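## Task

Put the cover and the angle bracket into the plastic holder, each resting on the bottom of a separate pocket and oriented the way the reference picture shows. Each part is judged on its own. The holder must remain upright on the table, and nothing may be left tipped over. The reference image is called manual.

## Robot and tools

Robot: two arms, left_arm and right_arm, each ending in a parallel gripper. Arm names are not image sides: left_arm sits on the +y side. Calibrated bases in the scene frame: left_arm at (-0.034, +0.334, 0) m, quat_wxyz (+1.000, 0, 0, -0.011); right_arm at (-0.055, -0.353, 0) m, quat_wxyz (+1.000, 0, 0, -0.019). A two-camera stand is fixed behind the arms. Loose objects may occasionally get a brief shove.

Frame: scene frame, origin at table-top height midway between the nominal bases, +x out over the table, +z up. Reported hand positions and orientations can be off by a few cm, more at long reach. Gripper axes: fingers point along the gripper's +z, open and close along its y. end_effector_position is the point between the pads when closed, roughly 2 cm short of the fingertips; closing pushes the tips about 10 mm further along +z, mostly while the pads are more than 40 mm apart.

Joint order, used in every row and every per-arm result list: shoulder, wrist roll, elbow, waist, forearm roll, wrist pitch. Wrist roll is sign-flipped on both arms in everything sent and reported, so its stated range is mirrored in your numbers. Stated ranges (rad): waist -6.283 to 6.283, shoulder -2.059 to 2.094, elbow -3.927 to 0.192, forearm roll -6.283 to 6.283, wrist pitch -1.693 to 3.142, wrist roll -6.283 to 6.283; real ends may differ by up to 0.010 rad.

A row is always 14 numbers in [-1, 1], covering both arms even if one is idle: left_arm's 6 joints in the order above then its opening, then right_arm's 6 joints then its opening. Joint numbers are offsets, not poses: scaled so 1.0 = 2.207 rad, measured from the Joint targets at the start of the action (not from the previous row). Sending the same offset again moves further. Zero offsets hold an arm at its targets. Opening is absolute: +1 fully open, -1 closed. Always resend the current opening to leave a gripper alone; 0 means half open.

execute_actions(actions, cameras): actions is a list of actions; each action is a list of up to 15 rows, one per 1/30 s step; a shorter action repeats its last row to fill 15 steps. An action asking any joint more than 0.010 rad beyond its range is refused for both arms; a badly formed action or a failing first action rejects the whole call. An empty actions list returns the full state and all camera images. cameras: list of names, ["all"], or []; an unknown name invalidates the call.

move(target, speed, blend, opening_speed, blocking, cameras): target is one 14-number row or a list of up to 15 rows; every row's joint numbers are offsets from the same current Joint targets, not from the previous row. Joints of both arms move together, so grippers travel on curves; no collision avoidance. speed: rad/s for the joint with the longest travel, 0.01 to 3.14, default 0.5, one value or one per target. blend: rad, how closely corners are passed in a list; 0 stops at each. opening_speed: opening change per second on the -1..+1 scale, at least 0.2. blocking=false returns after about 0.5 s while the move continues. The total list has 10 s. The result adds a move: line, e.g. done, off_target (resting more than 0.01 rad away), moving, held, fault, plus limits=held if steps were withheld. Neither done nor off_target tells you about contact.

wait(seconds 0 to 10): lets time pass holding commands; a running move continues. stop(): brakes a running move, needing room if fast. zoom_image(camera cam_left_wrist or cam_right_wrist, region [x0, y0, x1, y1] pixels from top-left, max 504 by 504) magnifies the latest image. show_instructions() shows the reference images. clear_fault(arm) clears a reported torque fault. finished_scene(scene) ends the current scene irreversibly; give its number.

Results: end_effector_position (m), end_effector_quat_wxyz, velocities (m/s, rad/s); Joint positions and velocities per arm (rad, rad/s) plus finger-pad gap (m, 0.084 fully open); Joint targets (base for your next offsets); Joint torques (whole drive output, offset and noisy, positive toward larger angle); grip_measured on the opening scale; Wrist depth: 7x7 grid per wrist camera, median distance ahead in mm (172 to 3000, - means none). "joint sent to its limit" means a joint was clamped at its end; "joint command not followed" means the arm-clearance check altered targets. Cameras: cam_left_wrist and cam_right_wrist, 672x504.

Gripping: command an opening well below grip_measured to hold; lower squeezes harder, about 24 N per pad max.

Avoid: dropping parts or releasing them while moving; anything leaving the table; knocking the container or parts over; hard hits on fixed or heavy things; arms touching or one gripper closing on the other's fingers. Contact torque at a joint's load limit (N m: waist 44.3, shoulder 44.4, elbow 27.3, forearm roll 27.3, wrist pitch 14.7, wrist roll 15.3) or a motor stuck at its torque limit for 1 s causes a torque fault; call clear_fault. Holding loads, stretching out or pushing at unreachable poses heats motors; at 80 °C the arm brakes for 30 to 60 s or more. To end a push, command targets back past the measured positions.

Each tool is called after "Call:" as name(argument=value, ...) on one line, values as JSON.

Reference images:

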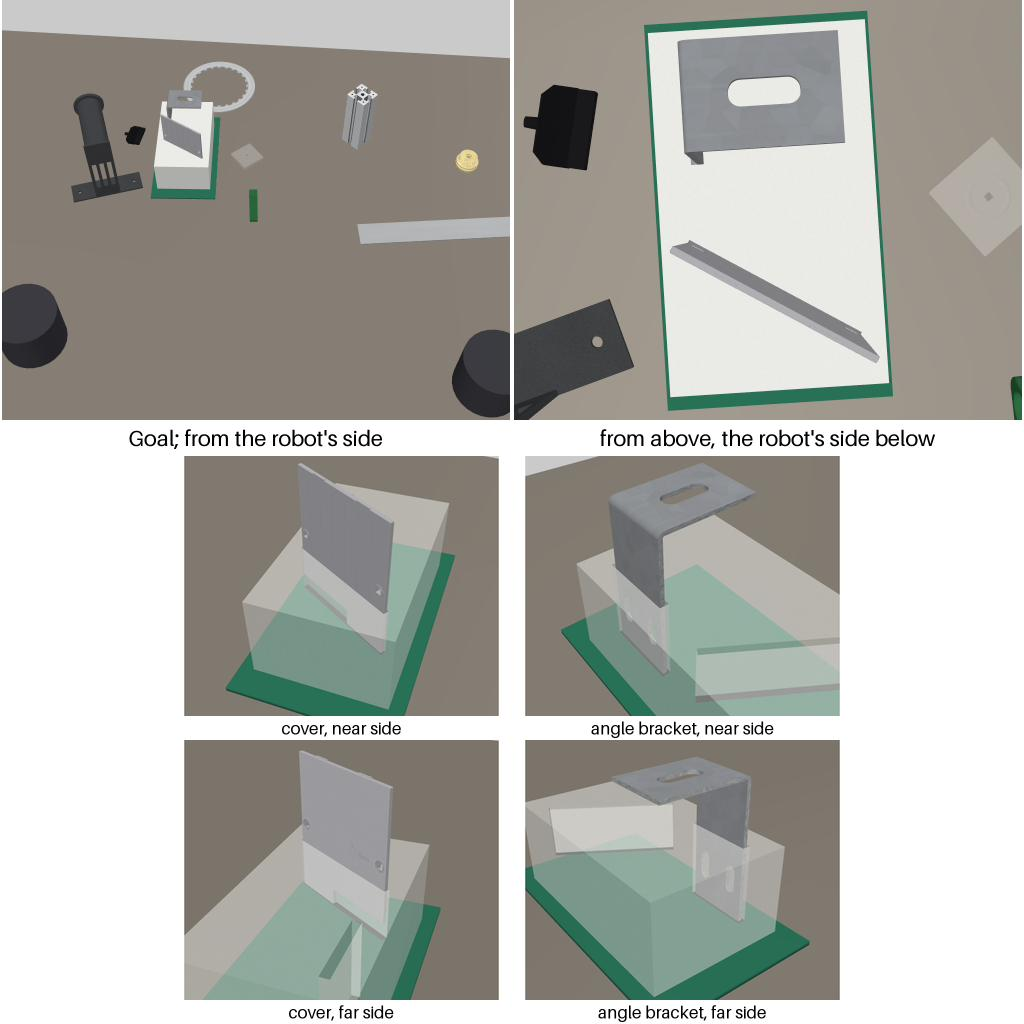

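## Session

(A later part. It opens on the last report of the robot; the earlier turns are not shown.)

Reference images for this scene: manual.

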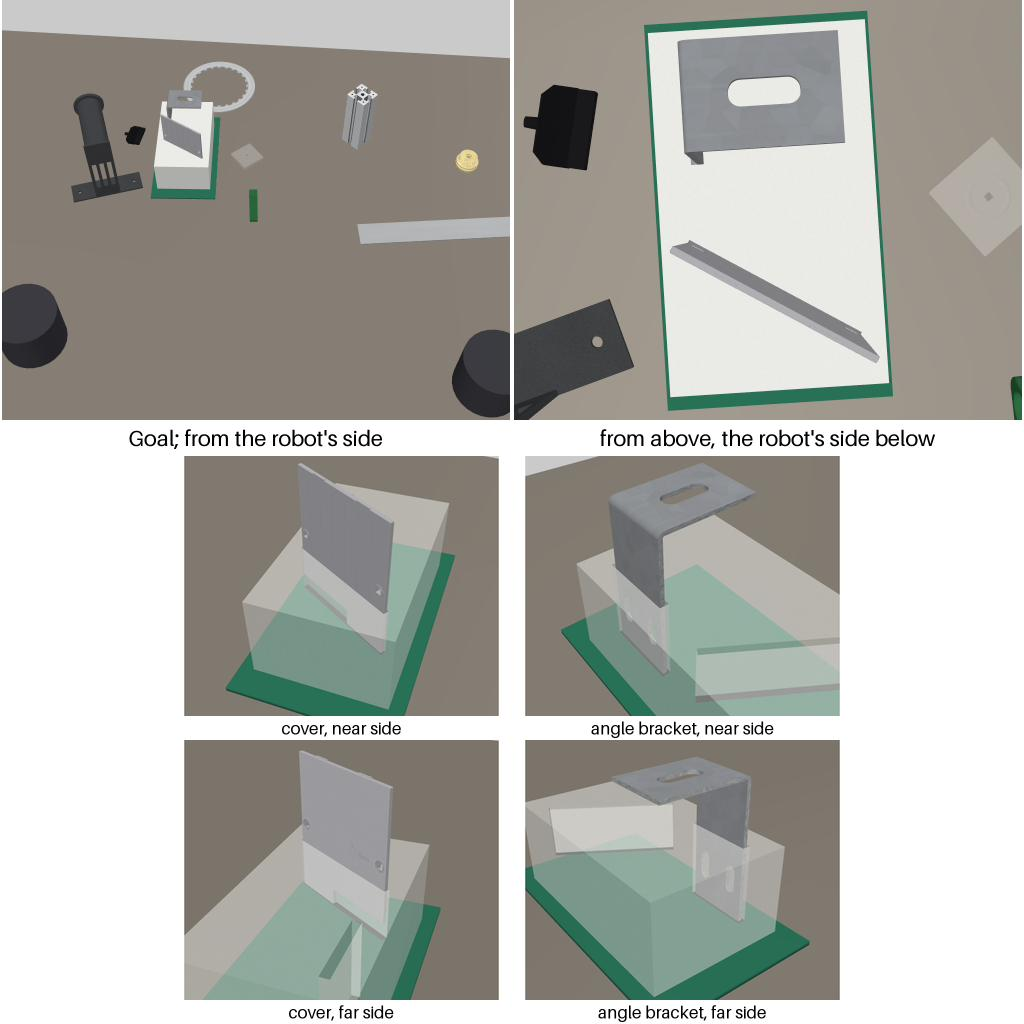

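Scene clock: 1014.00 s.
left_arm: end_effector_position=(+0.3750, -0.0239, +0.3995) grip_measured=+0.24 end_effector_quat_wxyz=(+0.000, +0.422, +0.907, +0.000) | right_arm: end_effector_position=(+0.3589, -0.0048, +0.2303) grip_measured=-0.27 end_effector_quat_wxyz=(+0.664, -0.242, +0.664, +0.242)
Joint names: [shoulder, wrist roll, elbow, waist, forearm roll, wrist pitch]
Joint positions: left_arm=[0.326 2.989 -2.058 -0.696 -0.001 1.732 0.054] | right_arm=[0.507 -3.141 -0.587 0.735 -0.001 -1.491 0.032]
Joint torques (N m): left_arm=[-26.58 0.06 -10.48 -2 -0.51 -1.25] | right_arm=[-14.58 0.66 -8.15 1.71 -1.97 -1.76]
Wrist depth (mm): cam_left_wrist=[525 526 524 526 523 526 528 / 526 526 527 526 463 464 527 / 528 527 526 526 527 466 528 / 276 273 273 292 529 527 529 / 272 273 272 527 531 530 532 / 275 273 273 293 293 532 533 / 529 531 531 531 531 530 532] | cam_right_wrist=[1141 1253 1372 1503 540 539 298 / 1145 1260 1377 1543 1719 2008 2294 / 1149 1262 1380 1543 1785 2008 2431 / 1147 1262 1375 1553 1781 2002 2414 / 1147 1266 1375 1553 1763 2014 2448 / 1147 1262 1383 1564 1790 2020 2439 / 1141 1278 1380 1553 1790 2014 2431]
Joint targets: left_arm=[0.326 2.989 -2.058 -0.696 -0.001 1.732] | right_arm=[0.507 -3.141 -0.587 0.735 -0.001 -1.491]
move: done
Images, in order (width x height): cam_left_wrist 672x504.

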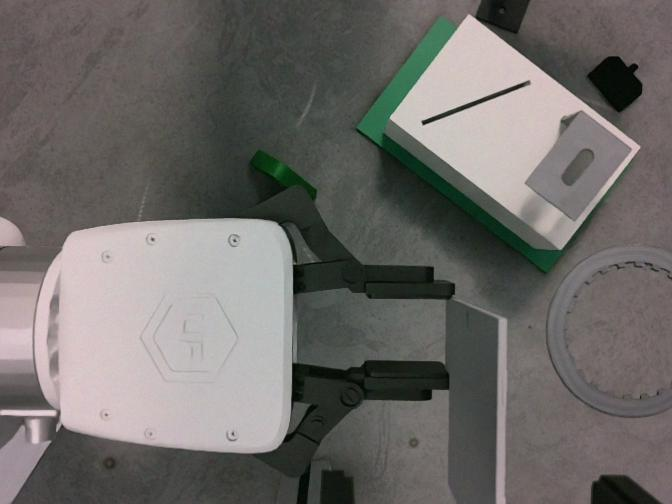

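Call:
move(target=[-0.0189, -0.02356, 0.08102, 0.01776, 0.0005, -0.06212, 0.25, 0, 0, 0, 0, 0, 0, -1], speed=0.3, cameras=["cam_left_wrist"])

Call:
zoom_image(camera="cam_left_wrist", region=[300, 300, 672, 504])

Scene clock: 1041.60 s.
left_arm: end_effector_position=(+0.3922, -0.0101, +0.3594) grip_measured=+0.24 end_effector_quat_wxyz=(+0.000, +0.428, +0.904, +0.000) | right_arm: end_effector_position=(+0.3589, -0.0048, +0.2303) grip_measured=-0.27 end_effector_quat_wxyz=(+0.664, -0.242, +0.664, +0.242)
Joint names: [shoulder, wrist roll, elbow, waist, forearm roll, wrist pitch]
Joint positions: left_arm=[0.284 2.937 -1.879 -0.657 0.001 1.595 0.054] | right_arm=[0.507 -3.141 -0.587 0.735 -0.001 -1.491 0.032]
Joint torques (N m): left_arm=[-32.66 -0.66 -9.57 1.43 0.52 -2.59] | right_arm=[-15.11 0.57 -8.2 -0.01 -1.79 -1.64]
Wrist depth (mm): cam_left_wrist=[485 487 486 486 423 487 486 / 485 485 488 484 426 424 488 / 488 489 478 489 486 425 489 / 233 233 252 490 488 489 490 / 232 232 258 489 488 491 490 / 232 233 248 253 492 490 491 / 236 234 255 491 491 493 495] | cam_right_wrist=[1139 1255 1369 1493 539 539 298 / 1138 1253 1377 1546 1711 1985 2309 / 1143 1262 1369 1543 1785 1996 2405 / 1145 1264 1366 1567 1776 2002 2397 / 1145 1266 1377 1560 1776 2014 2414 / 1153 1269 1375 1557 1790 2026 2448 / 1147 1269 1380 1550 1785 2026 2439]
Joint targets: left_arm=[0.284 2.937 -1.879 -0.657 0.001 1.595] | right_arm=[0.507 -3.141 -0.587 0.735 -0.001 -1.491]
move: done
Images, in order (width x height): cam_left_wrist 672x504.

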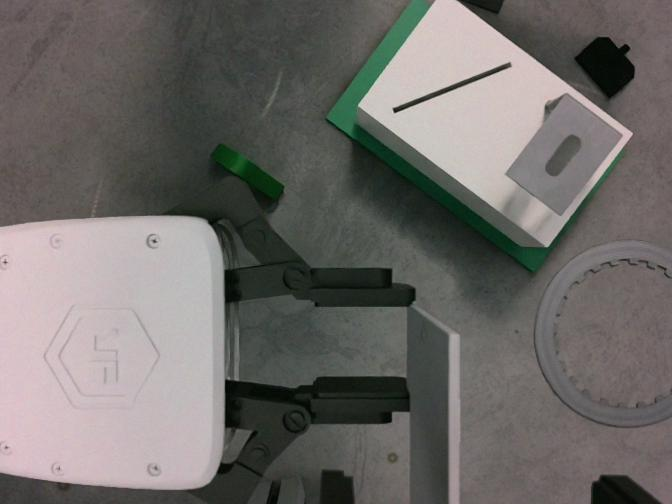

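Scaled by 1.355 from the camera's 672x504 image, which has a finer 960x720 frame.

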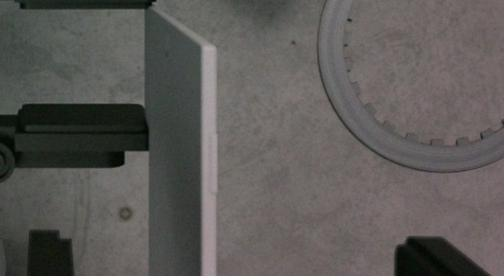

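Call:
move(target=[-0.01237, 0.0006, 0.06479, -0.0006, -0.0005, -0.05242, 0.25, 0, 0, 0, 0, 0, 0, -1], speed=0.15, cameras=["cam_left_wrist"])

Call:
zoom_image(camera="cam_left_wrist", region=[300, 300, 672, 504])

Scene clock: 1056.37 s.
left_arm: end_effector_position=(+0.3920, -0.0112, +0.3230) grip_measured=+0.24 end_effector_quat_wxyz=(+0.000, +0.428, +0.904, +0.000) | right_arm: end_effector_position=(+0.3589, -0.0048, +0.2303) grip_measured=-0.27 end_effector_quat_wxyz=(+0.664, -0.242, +0.664, +0.242)
Joint names: [shoulder, wrist roll, elbow, waist, forearm roll, wrist pitch]
Joint positions: left_arm=[0.257 2.938 -1.736 -0.658 -0.001 1.479 0.054] | right_arm=[0.507 -3.141 -0.587 0.735 -0.001 -1.491 0.032]
Joint torques (N m): left_arm=[-32.22 0.56 -10.09 -1.99 -0.64 -2.6] | right_arm=[-15.03 0.7 -8.28 -0.44 -1.62 -1.71]
Wrist depth (mm): cam_left_wrist=[450 450 450 450 389 388 452 / 450 450 451 451 388 388 390 / 450 452 420 453 450 391 451 / 197 196 235 453 454 453 452 / 197 196 238 215 453 454 455 / 197 197 233 454 454 455 455 / 197 197 211 453 455 455 455] | cam_right_wrist=[1138 1264 1366 1490 538 538 298 / 1134 1260 1369 1539 1723 2020 2286 / 1143 1264 1375 1560 1767 2008 2414 / 1147 1262 1361 1539 1776 1996 2439 / 1145 1271 1377 1571 1776 1991 2431 / 1147 1271 1386 1557 1795 2044 2414 / 1151 1266 1383 1546 1813 2044 2431]
Joint targets: left_arm=[0.257 2.938 -1.736 -0.658 -0.001 1.479] | right_arm=[0.507 -3.141 -0.587 0.735 -0.001 -1.491]
move: done
Images, in order (width x height): cam_left_wrist 672x504.

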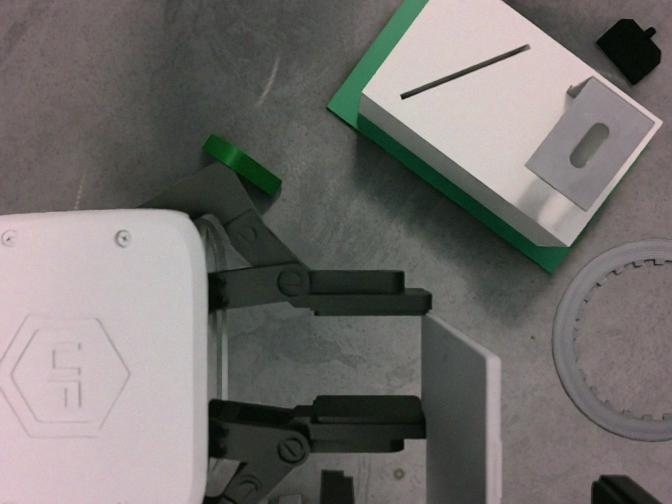

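Scaled by 1.355 from the camera's 672x504 image, which has a finer 960x720 frame.

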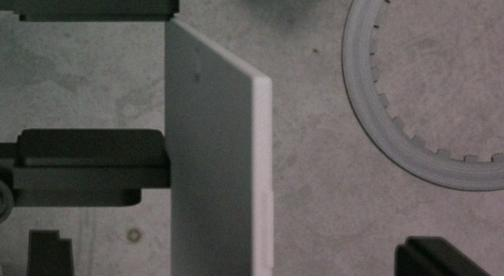

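Call:
move(target=[0, 0, 0, 0, 0, 0, -1, 0, 0, 0, 0, 0, 0, -1], opening_speed=0.4, cameras=["cam_left_wrist"])

Scene clock: 1066.63 s.
left_arm: end_effector_position=(+0.3919, -0.0112, +0.3230) grip_measured=-0.94 end_effector_quat_wxyz=(+0.000, +0.428, +0.904, +0.000) | right_arm: end_effector_position=(+0.3589, -0.0048, +0.2303) grip_measured=-0.27 end_effector_quat_wxyz=(+0.664, -0.242, +0.664, +0.242)
Joint names: [shoulder, wrist roll, elbow, waist, forearm roll, wrist pitch]
Joint positions: left_arm=[0.257 2.939 -1.736 -0.658 -0.001 1.479 0.003] | right_arm=[0.507 -3.141 -0.587 0.735 -0.001 -1.491 0.032]
Joint torques (N m): left_arm=[-29.43 -0.1 -10.75 0.6 0.69 -2.04] | right_arm=[-15.01 0.64 -8.24 -0.32 -1.74 -1.69]
Wrist depth (mm): cam_left_wrist=[449 450 451 450 388 389 450 / 450 450 450 451 388 388 389 / 451 451 418 451 452 389 454 / 197 196 232 454 453 453 453 / 197 196 238 215 453 454 455 / 197 196 233 454 455 456 455 / 197 197 211 455 - 455 455] | cam_right_wrist=[1141 1260 1366 1490 539 538 298 / 1143 1260 1364 1546 1711 2008 2279 / 1155 1262 1375 1560 1781 2014 2414 / 1141 1269 1377 1557 1785 1996 2422 / 1145 1264 1377 1560 1776 1996 2414 / 1147 1262 1394 1567 1781 2026 2448 / 1145 1266 1386 1557 1804 2032 2457]
Joint targets: left_arm=[0.257 2.938 -1.736 -0.658 -0.001 1.479] | right_arm=[0.507 -3.141 -0.587 0.735 -0.001 -1.491]
move: done
Images, in order (width x height): cam_left_wrist 672x504.

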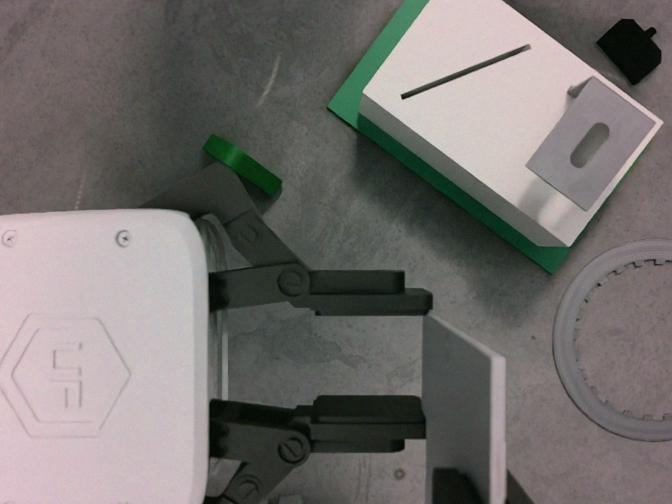

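Call:
move(target=[0, 0, 0, 0, 0, 0, -1, 0, 0, 0, 0, 0, 0, 0.05], opening_speed=0.3, cameras=["cam_left_wrist"])

Scene clock: 1080.67 s.
left_arm: end_effector_position=(+0.3920, -0.0112, +0.3230) grip_measured=-0.94 end_effector_quat_wxyz=(+0.000, +0.428, +0.904, +0.000) | right_arm: end_effector_position=(+0.3589, -0.0048, +0.2303) grip_measured=+0.04 end_effector_quat_wxyz=(+0.664, -0.242, +0.664, +0.242)
Joint names: [shoulder, wrist roll, elbow, waist, forearm roll, wrist pitch]
Joint positions: left_arm=[0.257 2.938 -1.736 -0.658 -0.001 1.479 0.002] | right_arm=[0.507 -3.141 -0.587 0.735 -0.001 -1.491 0.046]
Joint torques (N m): left_arm=[-26.86 0.14 -10.85 -1.65 -0.17 -1.81] | right_arm=[-14.79 0.62 -8.43 -0.03 -1.54 -1.64]
Wrist depth (mm): cam_left_wrist=[449 449 450 450 388 389 449 / 451 450 451 449 388 390 390 / 451 217 418 450 452 390 453 / 197 196 216 220 452 453 453 / 196 196 239 454 454 454 454 / 197 196 237 454 454 455 455 / 197 197 213 454 - 455 457] | cam_right_wrist=[1136 1262 1356 1490 539 537 298 / 1138 1260 1366 1550 1715 1996 2271 / 1139 1260 1372 1553 1776 2008 2414 / 1143 1262 1380 1557 1785 1991 2422 / 1141 1264 1377 1550 1772 2014 2422 / 1149 1266 1375 1557 1790 2008 2422 / 1147 1264 1375 1560 1785 2008 2414]
Joint targets: left_arm=[0.257 2.938 -1.736 -0.658 -0.001 1.479] | right_arm=[0.507 -3.141 -0.587 0.735 -0.001 -1.491]
move: done
Images, in order (width x height): cam_left_wrist 672x504.

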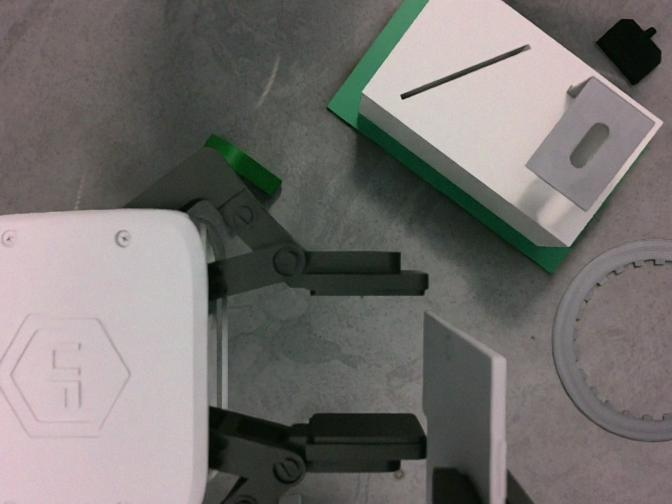

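Call:
move(target=[[0, 0, 0, 0, 0, 0, -1, -0.0311, 0, 0.1017, 0, 0, -0.0706, 0.05], [-0.23598, 0.79148, 0.36525, 0.0889, 0.0005, -0.12922, -1, -0.0311, 0, 0.1017, -0.3557, 0, -0.0706, 0.05]], speed=[0.25, 0.7], blend=[0.01, 0], cameras=["cam_left_wrist"])

Call:
zoom_image(camera="cam_left_wrist", region=[300, 250, 672, 504])

Scene clock: 1101.97 s.
left_arm: end_effector_position=(+0.3205, +0.1475, +0.2502) grip_measured=-0.94 end_effector_quat_wxyz=(+0.000, -0.505, +0.863, +0.000) | right_arm: end_effector_position=(+0.4148, -0.3933, +0.2303) grip_measured=+0.04 end_effector_quat_wxyz=(+0.706, +0.030, +0.707, -0.031)
Joint names: [shoulder, wrist roll, elbow, waist, forearm roll, wrist pitch]
Joint positions: left_arm=[-0.264 4.685 -0.93 -0.462 0.001 1.194 0.002] | right_arm=[0.439 -3.141 -0.362 -0.05 -0.001 -1.647 0.046]
Joint torques (N m): left_arm=[-20.54 0.46 -10.15 1.74 0.42 -2.73] | right_arm=[-15.55 0.67 -5.56 -3.95 -1.34 -2.42]
Wrist depth (mm): cam_left_wrist=[377 378 378 378 378 378 379 / 379 378 378 378 379 379 379 / 379 379 380 380 381 379 380 / 380 380 380 379 376 381 381 / 380 381 381 319 318 381 381 / 382 380 319 - 319 383 383 / 382 382 280 320 320 380 383] | cam_right_wrist=[1233 1213 1196 1180 1168 1151 1139 / 1230 1213 1192 1178 1164 1153 1138 / 1235 1211 1194 1188 1170 1155 1141 / 1230 1213 1201 1188 1168 1158 1149 / 1235 1220 1203 1188 1176 1151 1141 / 1235 1217 1205 1196 1172 1162 1149 / 1239 1220 1205 1188 1176 1164 1143]
Joint targets: left_arm=[-0.264 4.685 -0.930 -0.462 0.001 1.194] | right_arm=[0.439 -3.141 -0.362 -0.050 -0.001 -1.647]
move: done
Images, in order (width x height): cam_left_wrist 672x504.

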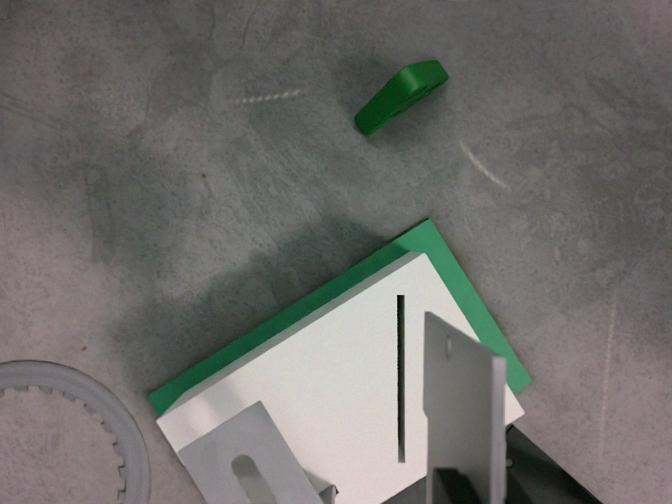

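Scaled by 1.355 from the camera's 672x504 image, which has a finer 960x720 frame.

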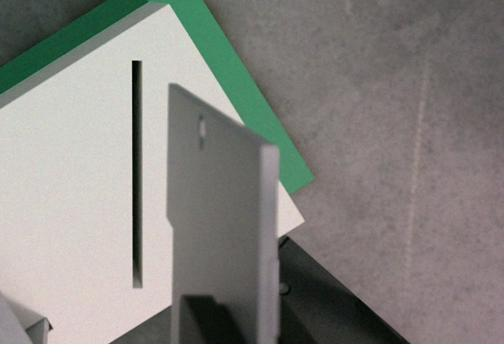

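Call:
zoom_image(camera="cam_left_wrist", region=[380, 280, 520, 390])

Call:
zoom_image(camera="cam_left_wrist", region=[380, 380, 520, 490])

Scaled by 3.600 from the camera's 672x504 image, which has a finer 960x720 frame.

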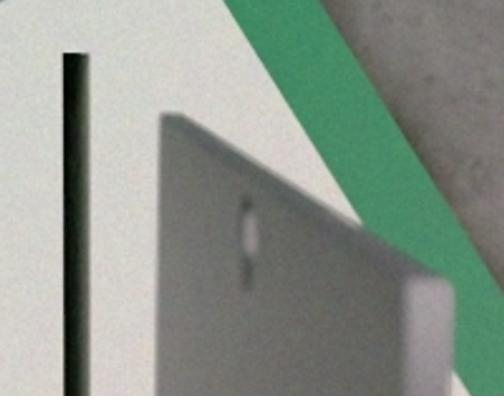

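Scaled by 3.600 from the camera's 672x504 image, which has a finer 960x720 frame.

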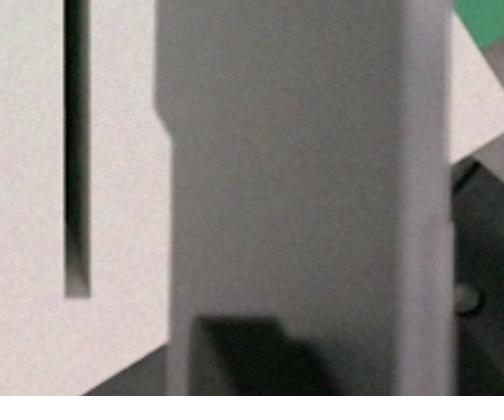

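Call:
move(target=[0.0372, 0.00535, 0.07807, 0.00281, -0.0005, -0.11527, -1, 0, 0, 0, 0, 0, 0, 0.05], speed=0.2, cameras=["cam_left_wrist"])

Call:
zoom_image(camera="cam_left_wrist", region=[380, 270, 520, 380])

Call:
zoom_image(camera="cam_left_wrist", region=[380, 380, 520, 490])

Scene clock: 1140.13 s.
left_arm: end_effector_position=(+0.3207, +0.1500, +0.1655) grip_measured=-0.94 end_effector_quat_wxyz=(+0.000, -0.513, +0.859, +0.000) | right_arm: end_effector_position=(+0.4148, -0.3934, +0.2303) grip_measured=+0.04 end_effector_quat_wxyz=(+0.706, +0.030, +0.707, -0.031)
Joint names: [shoulder, wrist roll, elbow, waist, forearm roll, wrist pitch]
Joint positions: left_arm=[-0.182 4.697 -0.758 -0.456 -0.001 0.94 0.002] | right_arm=[0.439 -3.141 -0.362 -0.05 -0.001 -1.647 0.046]
Joint torques (N m): left_arm=[-15.48 0.67 -9.78 1.73 -0.73 -2.67] | right_arm=[-15.28 0.65 -5.76 -3.44 -1 -2.32]
Wrist depth (mm): cam_left_wrist=[294 294 294 294 268 295 295 / 294 295 295 294 295 295 295 / 296 295 295 296 296 296 296 / 295 296 296 296 293 297 297 / 296 297 296 294 234 297 297 / 296 297 234 235 234 235 298 / 297 234 235 235 - 235 298] | cam_right_wrist=[1226 1209 1196 1178 1164 1157 1139 / 1230 1217 1203 1188 1168 1160 1136 / 1226 1213 1201 1186 1164 1151 1143 / 1241 1211 1201 1190 1172 1162 1149 / 1233 1213 1201 1182 1174 1155 1147 / 1237 1226 1201 1184 1174 1160 1151 / 1230 1213 1203 1188 1176 1164 1149]
Joint targets: left_arm=[-0.182 4.697 -0.758 -0.456 -0.001 0.940] | right_arm=[0.439 -3.141 -0.362 -0.050 -0.001 -1.647]
move: done
Images, in order (width x height): cam_left_wrist 672x504.

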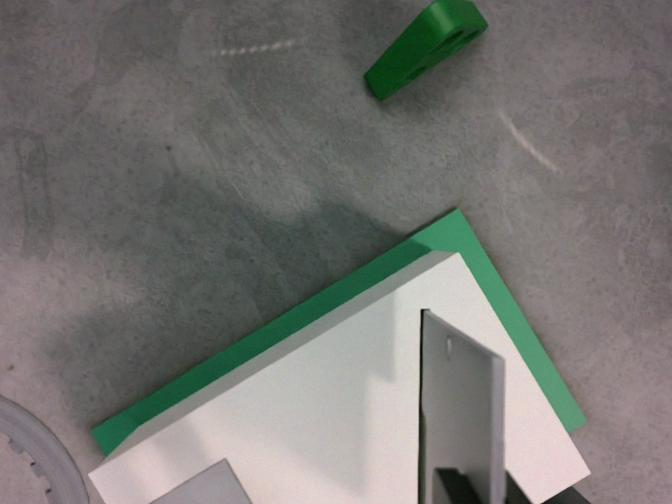

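Scaled by 3.600 from the camera's 672x504 image, which has a finer 960x720 frame.

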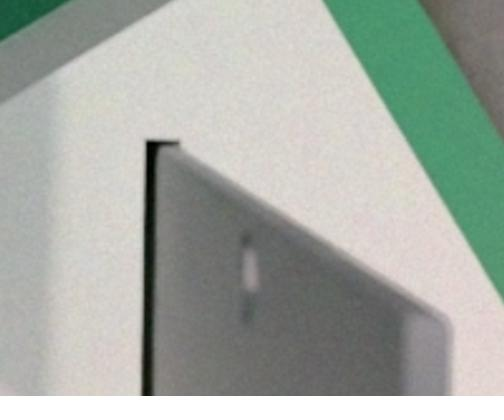

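Scaled by 3.600 from the camera's 672x504 image, which has a finer 960x720 frame.

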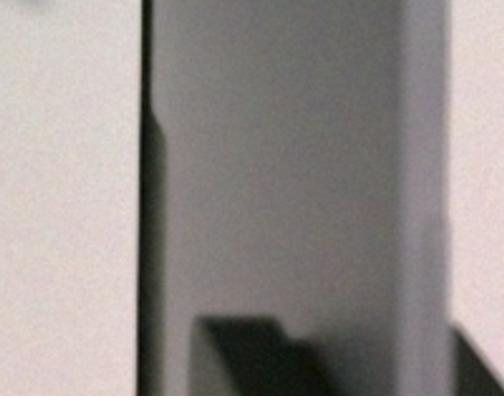

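Call:
move(target=[0.00162, 0.00372, 0.004, 0.00115, 0, -0.00562, -1, 0, 0, 0, 0, 0, 0, 0.05], speed=0.1, cameras=["cam_left_wrist"])

Call:
zoom_image(camera="cam_left_wrist", region=[400, 290, 470, 345])

Call:
zoom_image(camera="cam_left_wrist", region=[400, 370, 470, 425])

Call:
zoom_image(camera="cam_left_wrist", region=[400, 445, 470, 500])

Scene clock: 1159.43 s.
left_arm: end_effector_position=(+0.3205, +0.1512, +0.1615) grip_measured=-0.94 end_effector_quat_wxyz=(+0.000, -0.517, +0.856, +0.000) | right_arm: end_effector_position=(+0.4148, -0.3934, +0.2303) grip_measured=+0.04 end_effector_quat_wxyz=(+0.706, +0.030, +0.707, -0.031)
Joint names: [shoulder, wrist roll, elbow, waist, forearm roll, wrist pitch]
Joint positions: left_arm=[-0.178 4.705 -0.749 -0.453 -0.001 0.927 0.002] | right_arm=[0.439 -3.141 -0.362 -0.05 -0.001 -1.647 0.046]
Joint torques (N m): left_arm=[-15.14 0.62 -9.5 1.72 -0.88 -2.67] | right_arm=[-15.28 0.69 -6.06 -3.53 -1.01 -2.11]
Wrist depth (mm): cam_left_wrist=[290 290 290 291 265 290 291 / 291 291 291 291 291 291 292 / 291 291 292 292 292 292 292 / 292 292 292 292 289 292 292 / 292 293 292 230 230 293 293 / 293 293 230 230 230 230 294 / 294 230 230 231 - 231 295] | cam_right_wrist=[1226 1213 1196 1184 1162 1155 1138 / 1233 1217 1192 1182 1168 1153 1136 / 1233 1215 1196 1188 1170 1162 1143 / 1235 1217 1196 1188 1172 1155 1141 / 1230 1222 1203 1190 1168 1157 1143 / 1239 1213 1203 1190 1178 1157 1139 / 1239 1215 1207 1186 1174 1162 1145]
Joint targets: left_arm=[-0.178 4.705 -0.749 -0.453 -0.001 0.927] | right_arm=[0.439 -3.141 -0.362 -0.050 -0.001 -1.647]
move: done
Images, in order (width x height): cam_left_wrist 672x504.

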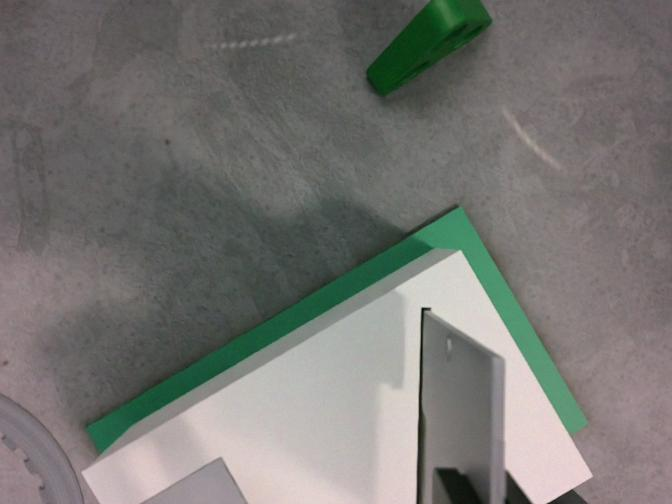

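Scaled by 7.200 from the camera's 672x504 image, which has a finer 960x720 frame.

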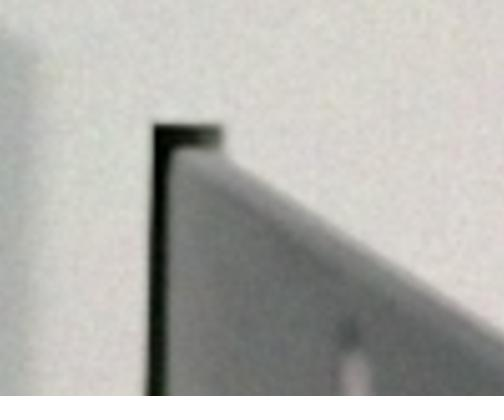

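Scaled by 7.200 from the camera's 672x504 image, which has a finer 960x720 frame.

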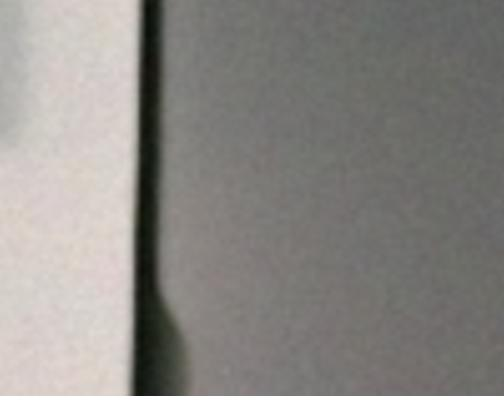

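Scaled by 7.200 from the camera's 672x504 image, which has a finer 960x720 frame.

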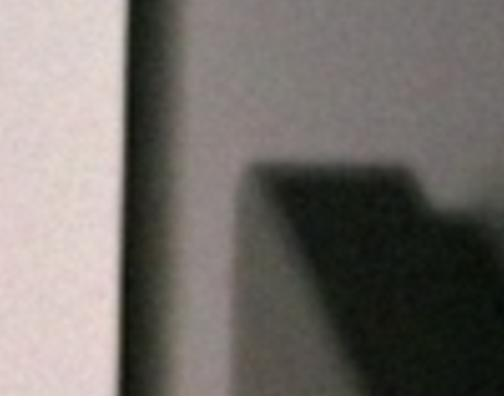

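Call:
move(target=[0.0042, 0, 0.00427, 0, 0, -0.00846, -1, 0, 0, 0, 0, 0, 0, 0.05], speed=0.06, cameras=["cam_left_wrist"])

Call:
zoom_image(camera="cam_left_wrist", region=[400, 290, 470, 345])

Call:
zoom_image(camera="cam_left_wrist", region=[400, 370, 470, 425])

Scene clock: 1184.37 s.
left_arm: end_effector_position=(+0.3204, +0.1513, +0.1555) grip_measured=-0.94 end_effector_quat_wxyz=(+0.000, -0.517, +0.856, +0.000) | right_arm: end_effector_position=(+0.4148, -0.3934, +0.2303) grip_measured=+0.04 end_effector_quat_wxyz=(+0.706, +0.030, +0.707, -0.031)
Joint names: [shoulder, wrist roll, elbow, waist, forearm roll, wrist pitch]
Joint positions: left_arm=[-0.169 4.705 -0.739 -0.453 -0.001 0.909 0.002] | right_arm=[0.439 -3.141 -0.362 -0.05 -0.001 -1.647 0.046]
Joint torques (N m): left_arm=[-15.58 0.82 -9.42 1.56 -0.6 -2.64] | right_arm=[-15.17 0.63 -6.1 -3.65 -0.89 -1.97]
Wrist depth (mm): cam_left_wrist=[284 284 284 284 261 285 285 / 285 285 285 286 285 285 286 / 285 285 285 285 285 286 286 / 285 286 286 286 283 287 287 / 286 286 287 224 224 284 287 / 287 287 225 224 - 225 287 / 286 224 224 225 - 225 288] | cam_right_wrist=[1228 1213 1196 1180 1166 1153 1138 / 1226 1213 1199 1182 1164 1157 1143 / 1233 1224 1201 1188 1174 1158 1138 / 1235 1217 1203 1188 1166 1160 1138 / 1241 1217 1201 1190 1172 1158 1141 / 1230 1215 1207 1188 1174 1166 1149 / 1237 1220 1205 1190 1180 1160 1147]
Joint targets: left_arm=[-0.169 4.705 -0.739 -0.453 -0.001 0.909] | right_arm=[0.439 -3.141 -0.362 -0.050 -0.001 -1.647]
move: done
Images, in order (width x height): cam_left_wrist 672x504.

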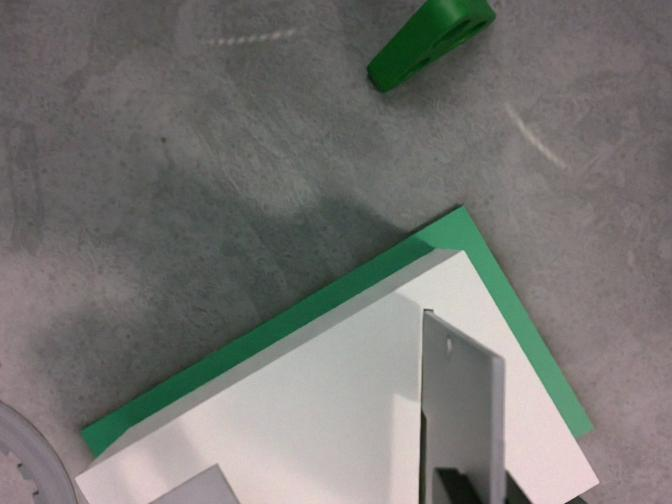

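Scaled by 7.200 from the camera's 672x504 image, which has a finer 960x720 frame.

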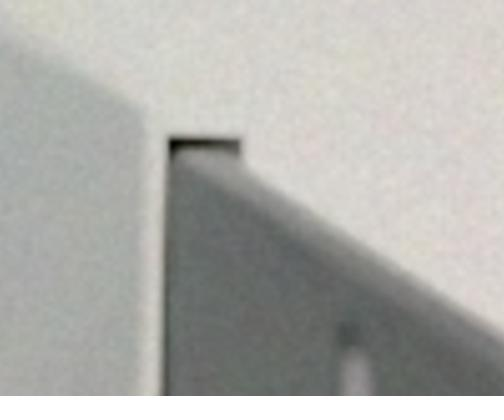

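Scaled by 7.200 from the camera's 672x504 image, which has a finer 960x720 frame.

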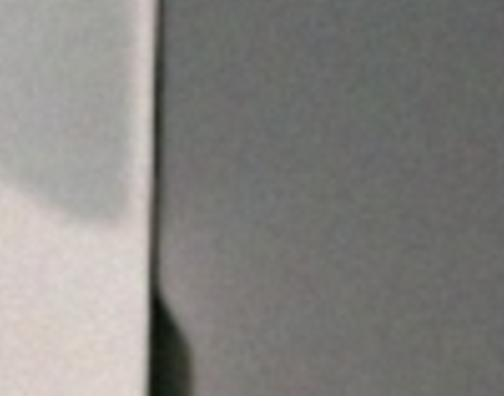

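Call:
move(target=[0.00585, 0, 0.00548, 0, 0, -0.01132, -1, 0, 0, 0, 0, 0, 0, 0.05], speed=0.06)

Scene clock: 1192.40 s.
left_arm: end_effector_position=(+0.3396, +0.1415, +0.1699) grip_measured=-0.94 end_effector_quat_wxyz=(+0.014, -0.517, +0.855, -0.024) | right_arm: end_effector_position=(+0.4148, -0.3934, +0.2303) grip_measured=+0.04 end_effector_quat_wxyz=(+0.706, +0.030, +0.707, -0.031)
Joint names: [shoulder, wrist roll, elbow, waist, forearm roll, wrist pitch]
Joint positions: left_arm=[-0.159 4.705 -0.781 -0.453 0 0.884 0.002] | right_arm=[0.439 -3.141 -0.362 -0.05 -0.001 -1.647 0.046]
Joint torques (N m): left_arm=[-16.12 0.07 -10.55 -0.55 -0.16 -1.85] | right_arm=[-15.15 0.57 -6.25 -3.46 -0.5 -1.82]
Wrist depth (mm): cam_left_wrist=[308 306 304 301 298 295 294 / 309 306 304 302 299 296 295 / 309 306 304 302 300 297 295 / 310 308 305 302 300 295 296 / 310 308 305 304 237 237 296 / 309 307 302 241 238 237 236 / 312 307 243 202 - 237 236] | cam_right_wrist=[1224 1209 1199 1184 1164 1151 1136 / 1226 1217 1199 1182 1172 1155 1141 / 1222 1217 1201 1186 1166 1155 1143 / 1224 1215 1192 1188 1172 1153 1145 / 1235 1220 1194 1186 1168 1160 1138 / 1235 1224 1205 1194 1176 1158 1149 / 1235 1215 1203 1186 1180 1166 1147]
Joint targets: left_arm=[-0.159 4.705 -0.781 -0.453 0.000 0.884] | right_arm=[0.439 -3.141 -0.362 -0.050 -0.001 -1.647]
Tool commands: left_gripper/opening=-1.0 right_gripper/opening=+0.05
TORQUE FAULT: the external load on the elbow of the left arm reached its load limit, and that arm stopped. The contact can be on any part of that arm beyond that joint, not only on its tool. A torque fault puts only its own arm into a fault stop. That arm's remaining commands of this call were not run. The hold on the elbow of that arm was moved back by the arm itself, up to 3 degrees, as the stop began. That arm is still stopped at the end of this call. While its stop runs, that arm, its gripper or tool too, takes no new command.
CLEAR FAULT: the left arm stays stopped (state 4) until you call clear_fault(arm="left_arm").
End effector pose when the fault began: left_arm: position (+0.3211, +0.1510, +0.1488), quat_wxyz (+0.001, -0.517, +0.856, -0.001)
Joint positions when the fault began: left_arm=[-0.158 4.705 -0.729 -0.453 0 0.884 0.003]
move: fault (left_arm); left_arm: the elbow is farthest, 0.054 rad from its target

Call:
clear_fault(arm="left_arm", cameras=["cam_left_wrist"])

Call:
zoom_image(camera="cam_left_wrist", region=[330, 250, 600, 504])

Scene clock: 1203.83 s.
left_arm: end_effector_position=(+0.3396, +0.1415, +0.1699) grip_measured=-0.94 end_effector_quat_wxyz=(+0.014, -0.517, +0.855, -0.024) | right_arm: end_effector_position=(+0.4148, -0.3934, +0.2303) grip_measured=+0.04 end_effector_quat_wxyz=(+0.706, +0.030, +0.707, -0.031)
Joint names: [shoulder, wrist roll, elbow, waist, forearm roll, wrist pitch]
Joint positions: left_arm=[-0.159 4.705 -0.781 -0.453 0 0.884 0.002] | right_arm=[0.439 -3.141 -0.362 -0.05 -0.001 -1.647 0.046]
Joint torques (N m): left_arm=[-16.36 0.08 -10.5 -0.75 -0.36 -1.92] | right_arm=[-15.04 0.66 -6.2 -3.6 -0.15 -1.72]
Wrist depth (mm): cam_left_wrist=[307 305 303 301 299 296 294 / 308 306 303 301 299 297 295 / 309 306 304 302 299 297 295 / 311 307 304 303 300 295 296 / 310 308 305 303 237 237 295 / 309 308 303 241 238 237 236 / 311 308 242 202 - 237 236] | cam_right_wrist=[1228 1213 1194 1184 1162 1149 1143 / 1233 1213 1203 1186 1170 1158 1147 / 1230 1217 1194 1182 1166 1153 1139 / 1235 1217 1196 1182 1168 1160 1141 / 1235 1222 1205 1184 1176 1164 1143 / 1235 1220 1207 1196 1168 1155 1145 / 1233 1213 1209 1186 1174 1158 1151]
Joint targets: left_arm=[-0.159 4.705 -0.781 -0.453 0.000 0.884] | right_arm=[0.439 -3.141 -0.362 -0.050 -0.001 -1.647]
Tool commands: left_gripper/opening=-1.0 right_gripper/opening=+0.05
TORQUE FAULT, CONTINUED: the left arm's stop, for the torque fault of the elbow that an earlier result reported, is over. The call counts as one of the actions that you can send in this scene. The hold on the elbow of that arm was moved back by the arm itself, up to 3 degrees, as the stop began. That arm's target is now where it stood when the stop ended, not its last command. That arm keeps its grip as last carried out and accepts commands again: back off and push less far.
CLEAR FAULT: your call cleared the left arm's torque fault. If a joint's load stays at its limit, that arm stops again at once.
Images, in order (width x height): cam_left_wrist 672x504.

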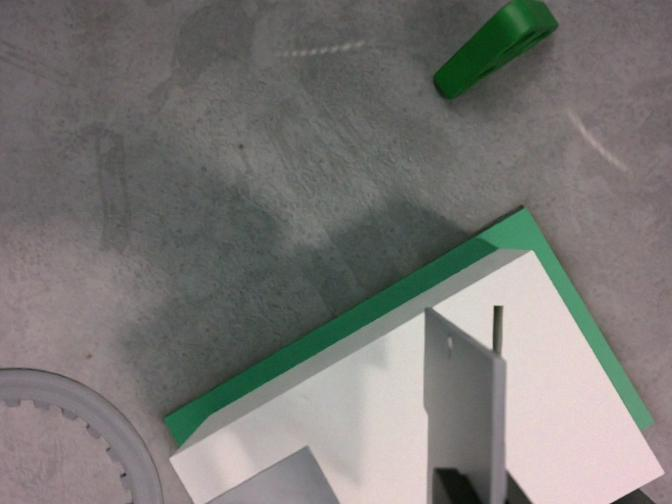

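Scaled by 1.867 from the camera's 672x504 image, which has a finer 960x720 frame.

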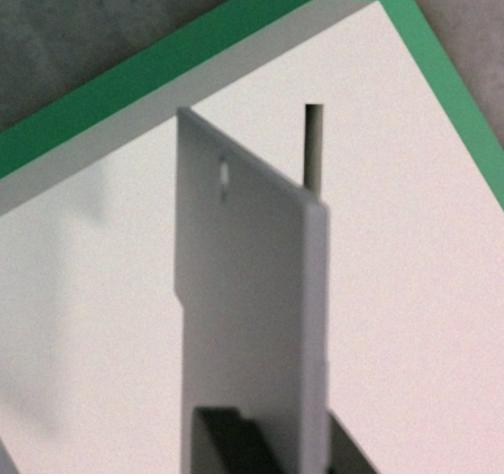

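Call:
move(target=[-0.01436, 0, 0.00888, 0, 0, 0.03081, -1, 0, 0, 0, 0, 0, 0, 0.05], speed=0.1, cameras=["cam_left_wrist"])

Call:
zoom_image(camera="cam_left_wrist", region=[400, 290, 520, 400])

Call:
zoom_image(camera="cam_left_wrist", region=[400, 394, 520, 504])

Scene clock: 1257.73 s.
left_arm: end_effector_position=(+0.3206, +0.1514, +0.1693) grip_measured=-0.94 end_effector_quat_wxyz=(+0.000, -0.517, +0.856, +0.000) | right_arm: end_effector_position=(+0.4148, -0.3934, +0.2303) grip_measured=+0.04 end_effector_quat_wxyz=(+0.706, +0.030, +0.707, -0.031)
Joint names: [shoulder, wrist roll, elbow, waist, forearm roll, wrist pitch]
Joint positions: left_arm=[-0.19 4.705 -0.761 -0.453 0 0.952 0.002] | right_arm=[0.439 -3.141 -0.362 -0.05 -0.001 -1.647 0.046]
Joint torques (N m): left_arm=[-21.76 -0.05 -9.7 -0.35 -0.16 -1.43] | right_arm=[-15 0.65 -5.94 -3.49 -0.06 -1.52]
Wrist depth (mm): cam_left_wrist=[298 298 298 298 272 298 299 / 298 298 299 298 299 300 300 / 299 299 299 299 300 300 300 / 300 300 300 299 296 300 301 / 300 300 300 238 238 301 301 / 301 301 238 238 238 239 302 / 301 238 238 238 - 239 302] | cam_right_wrist=[1222 1209 1199 1176 1162 1158 1139 / 1235 1211 1192 1186 1170 1157 1136 / 1226 1226 1196 1184 1166 1157 1139 / 1233 1213 1201 1188 1168 1160 1145 / 1235 1224 1196 1192 1164 1158 1143 / 1228 1224 1207 1190 1172 1160 1151 / 1230 1215 1203 1190 1176 1160 1145]
Joint targets: left_arm=[-0.190 4.705 -0.761 -0.453 0.000 0.952] | right_arm=[0.439 -3.141 -0.362 -0.050 -0.001 -1.647]
move: done
Images, in order (width x height): cam_left_wrist 672x504.

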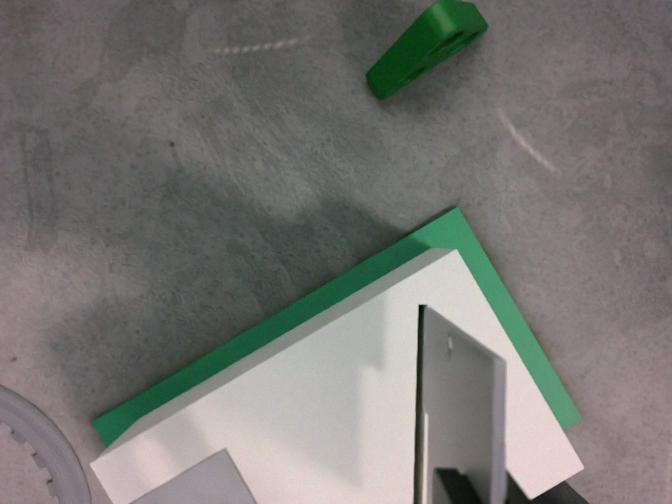

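Scaled by 4.200 from the camera's 672x504 image, which has a finer 960x720 frame.

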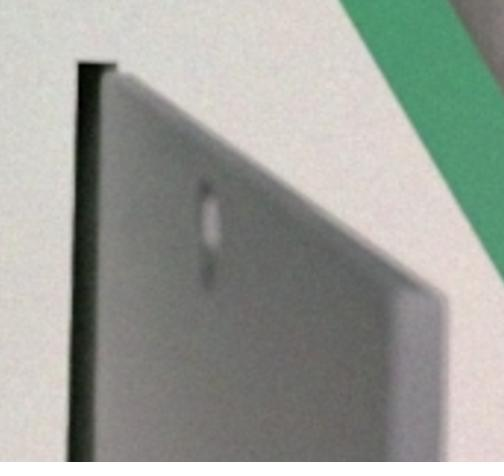

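Scaled by 4.200 from the camera's 672x504 image, which has a finer 960x720 frame.

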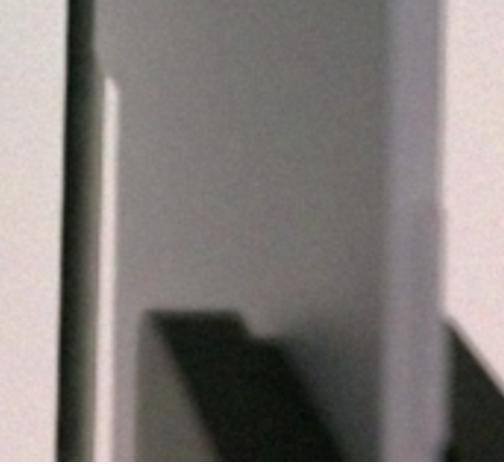

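Call:
zoom_image(camera="cam_left_wrist", region=[480, 350, 520, 390])

Call:
zoom_image(camera="cam_left_wrist", region=[480, 464, 520, 504])

Call:
zoom_image(camera="cam_left_wrist", region=[405, 295, 445, 335])

Call:
zoom_image(camera="cam_left_wrist", region=[405, 384, 445, 424])

Call:
zoom_image(camera="cam_left_wrist", region=[405, 464, 445, 504])

Scaled by 12.600 from the camera's 672x504 image, which has a finer 960x720 frame.

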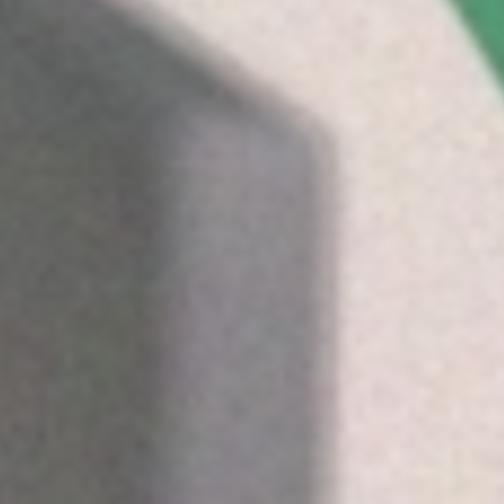

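Scaled by 12.600 from the camera's 672x504 image, which has a finer 960x720 frame.

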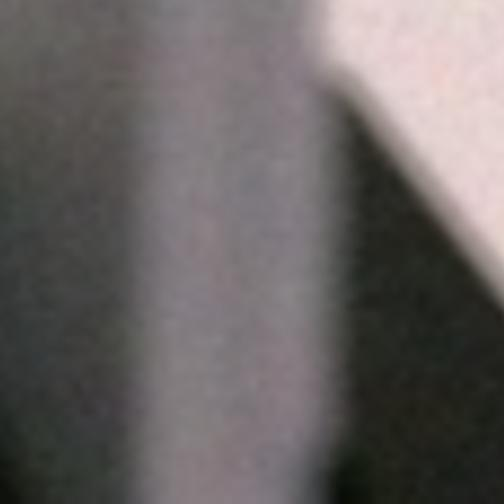

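Scaled by 12.600 from the camera's 672x504 image, which has a finer 960x720 frame.

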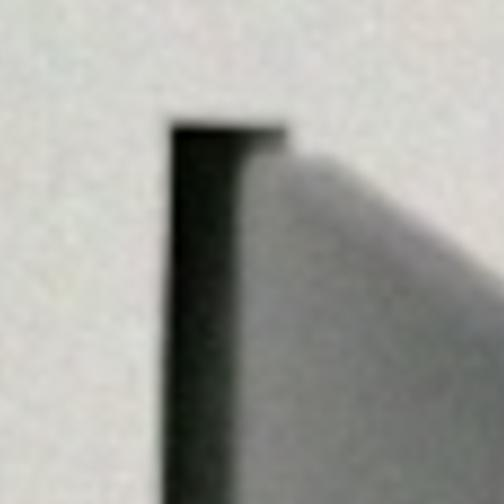

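Scaled by 12.600 from the camera's 672x504 image, which has a finer 960x720 frame.

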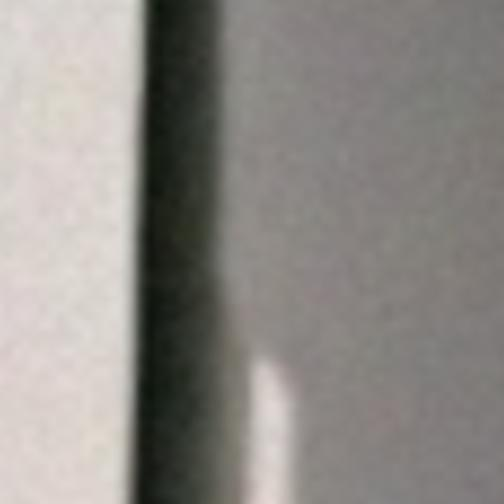

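Scaled by 12.600 from the camera's 672x504 image, which has a finer 960x720 frame.

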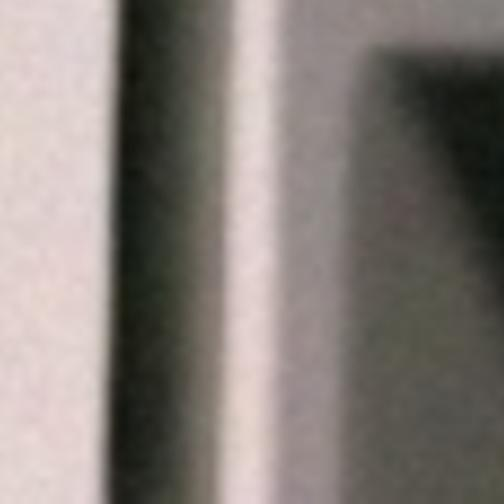

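Call:
show_instructions()

Reference images for this scene: manual.

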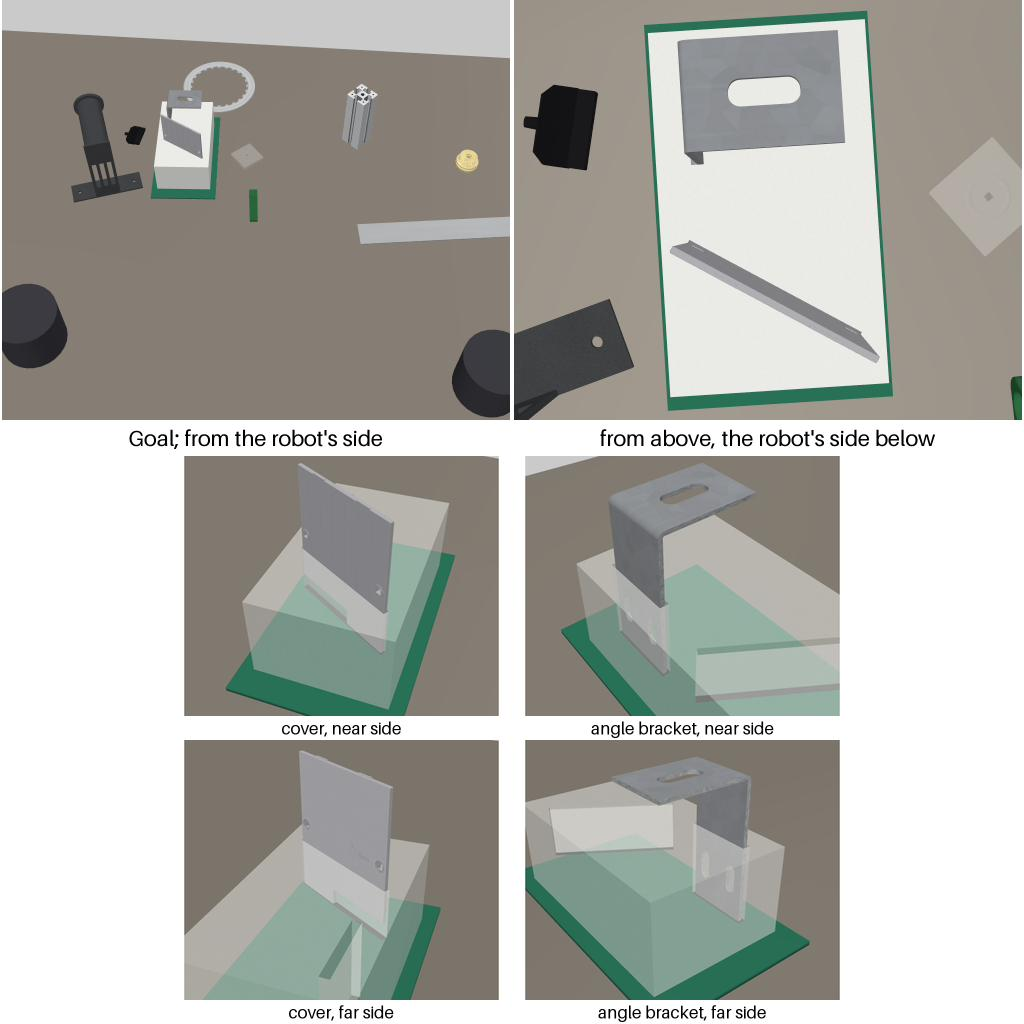

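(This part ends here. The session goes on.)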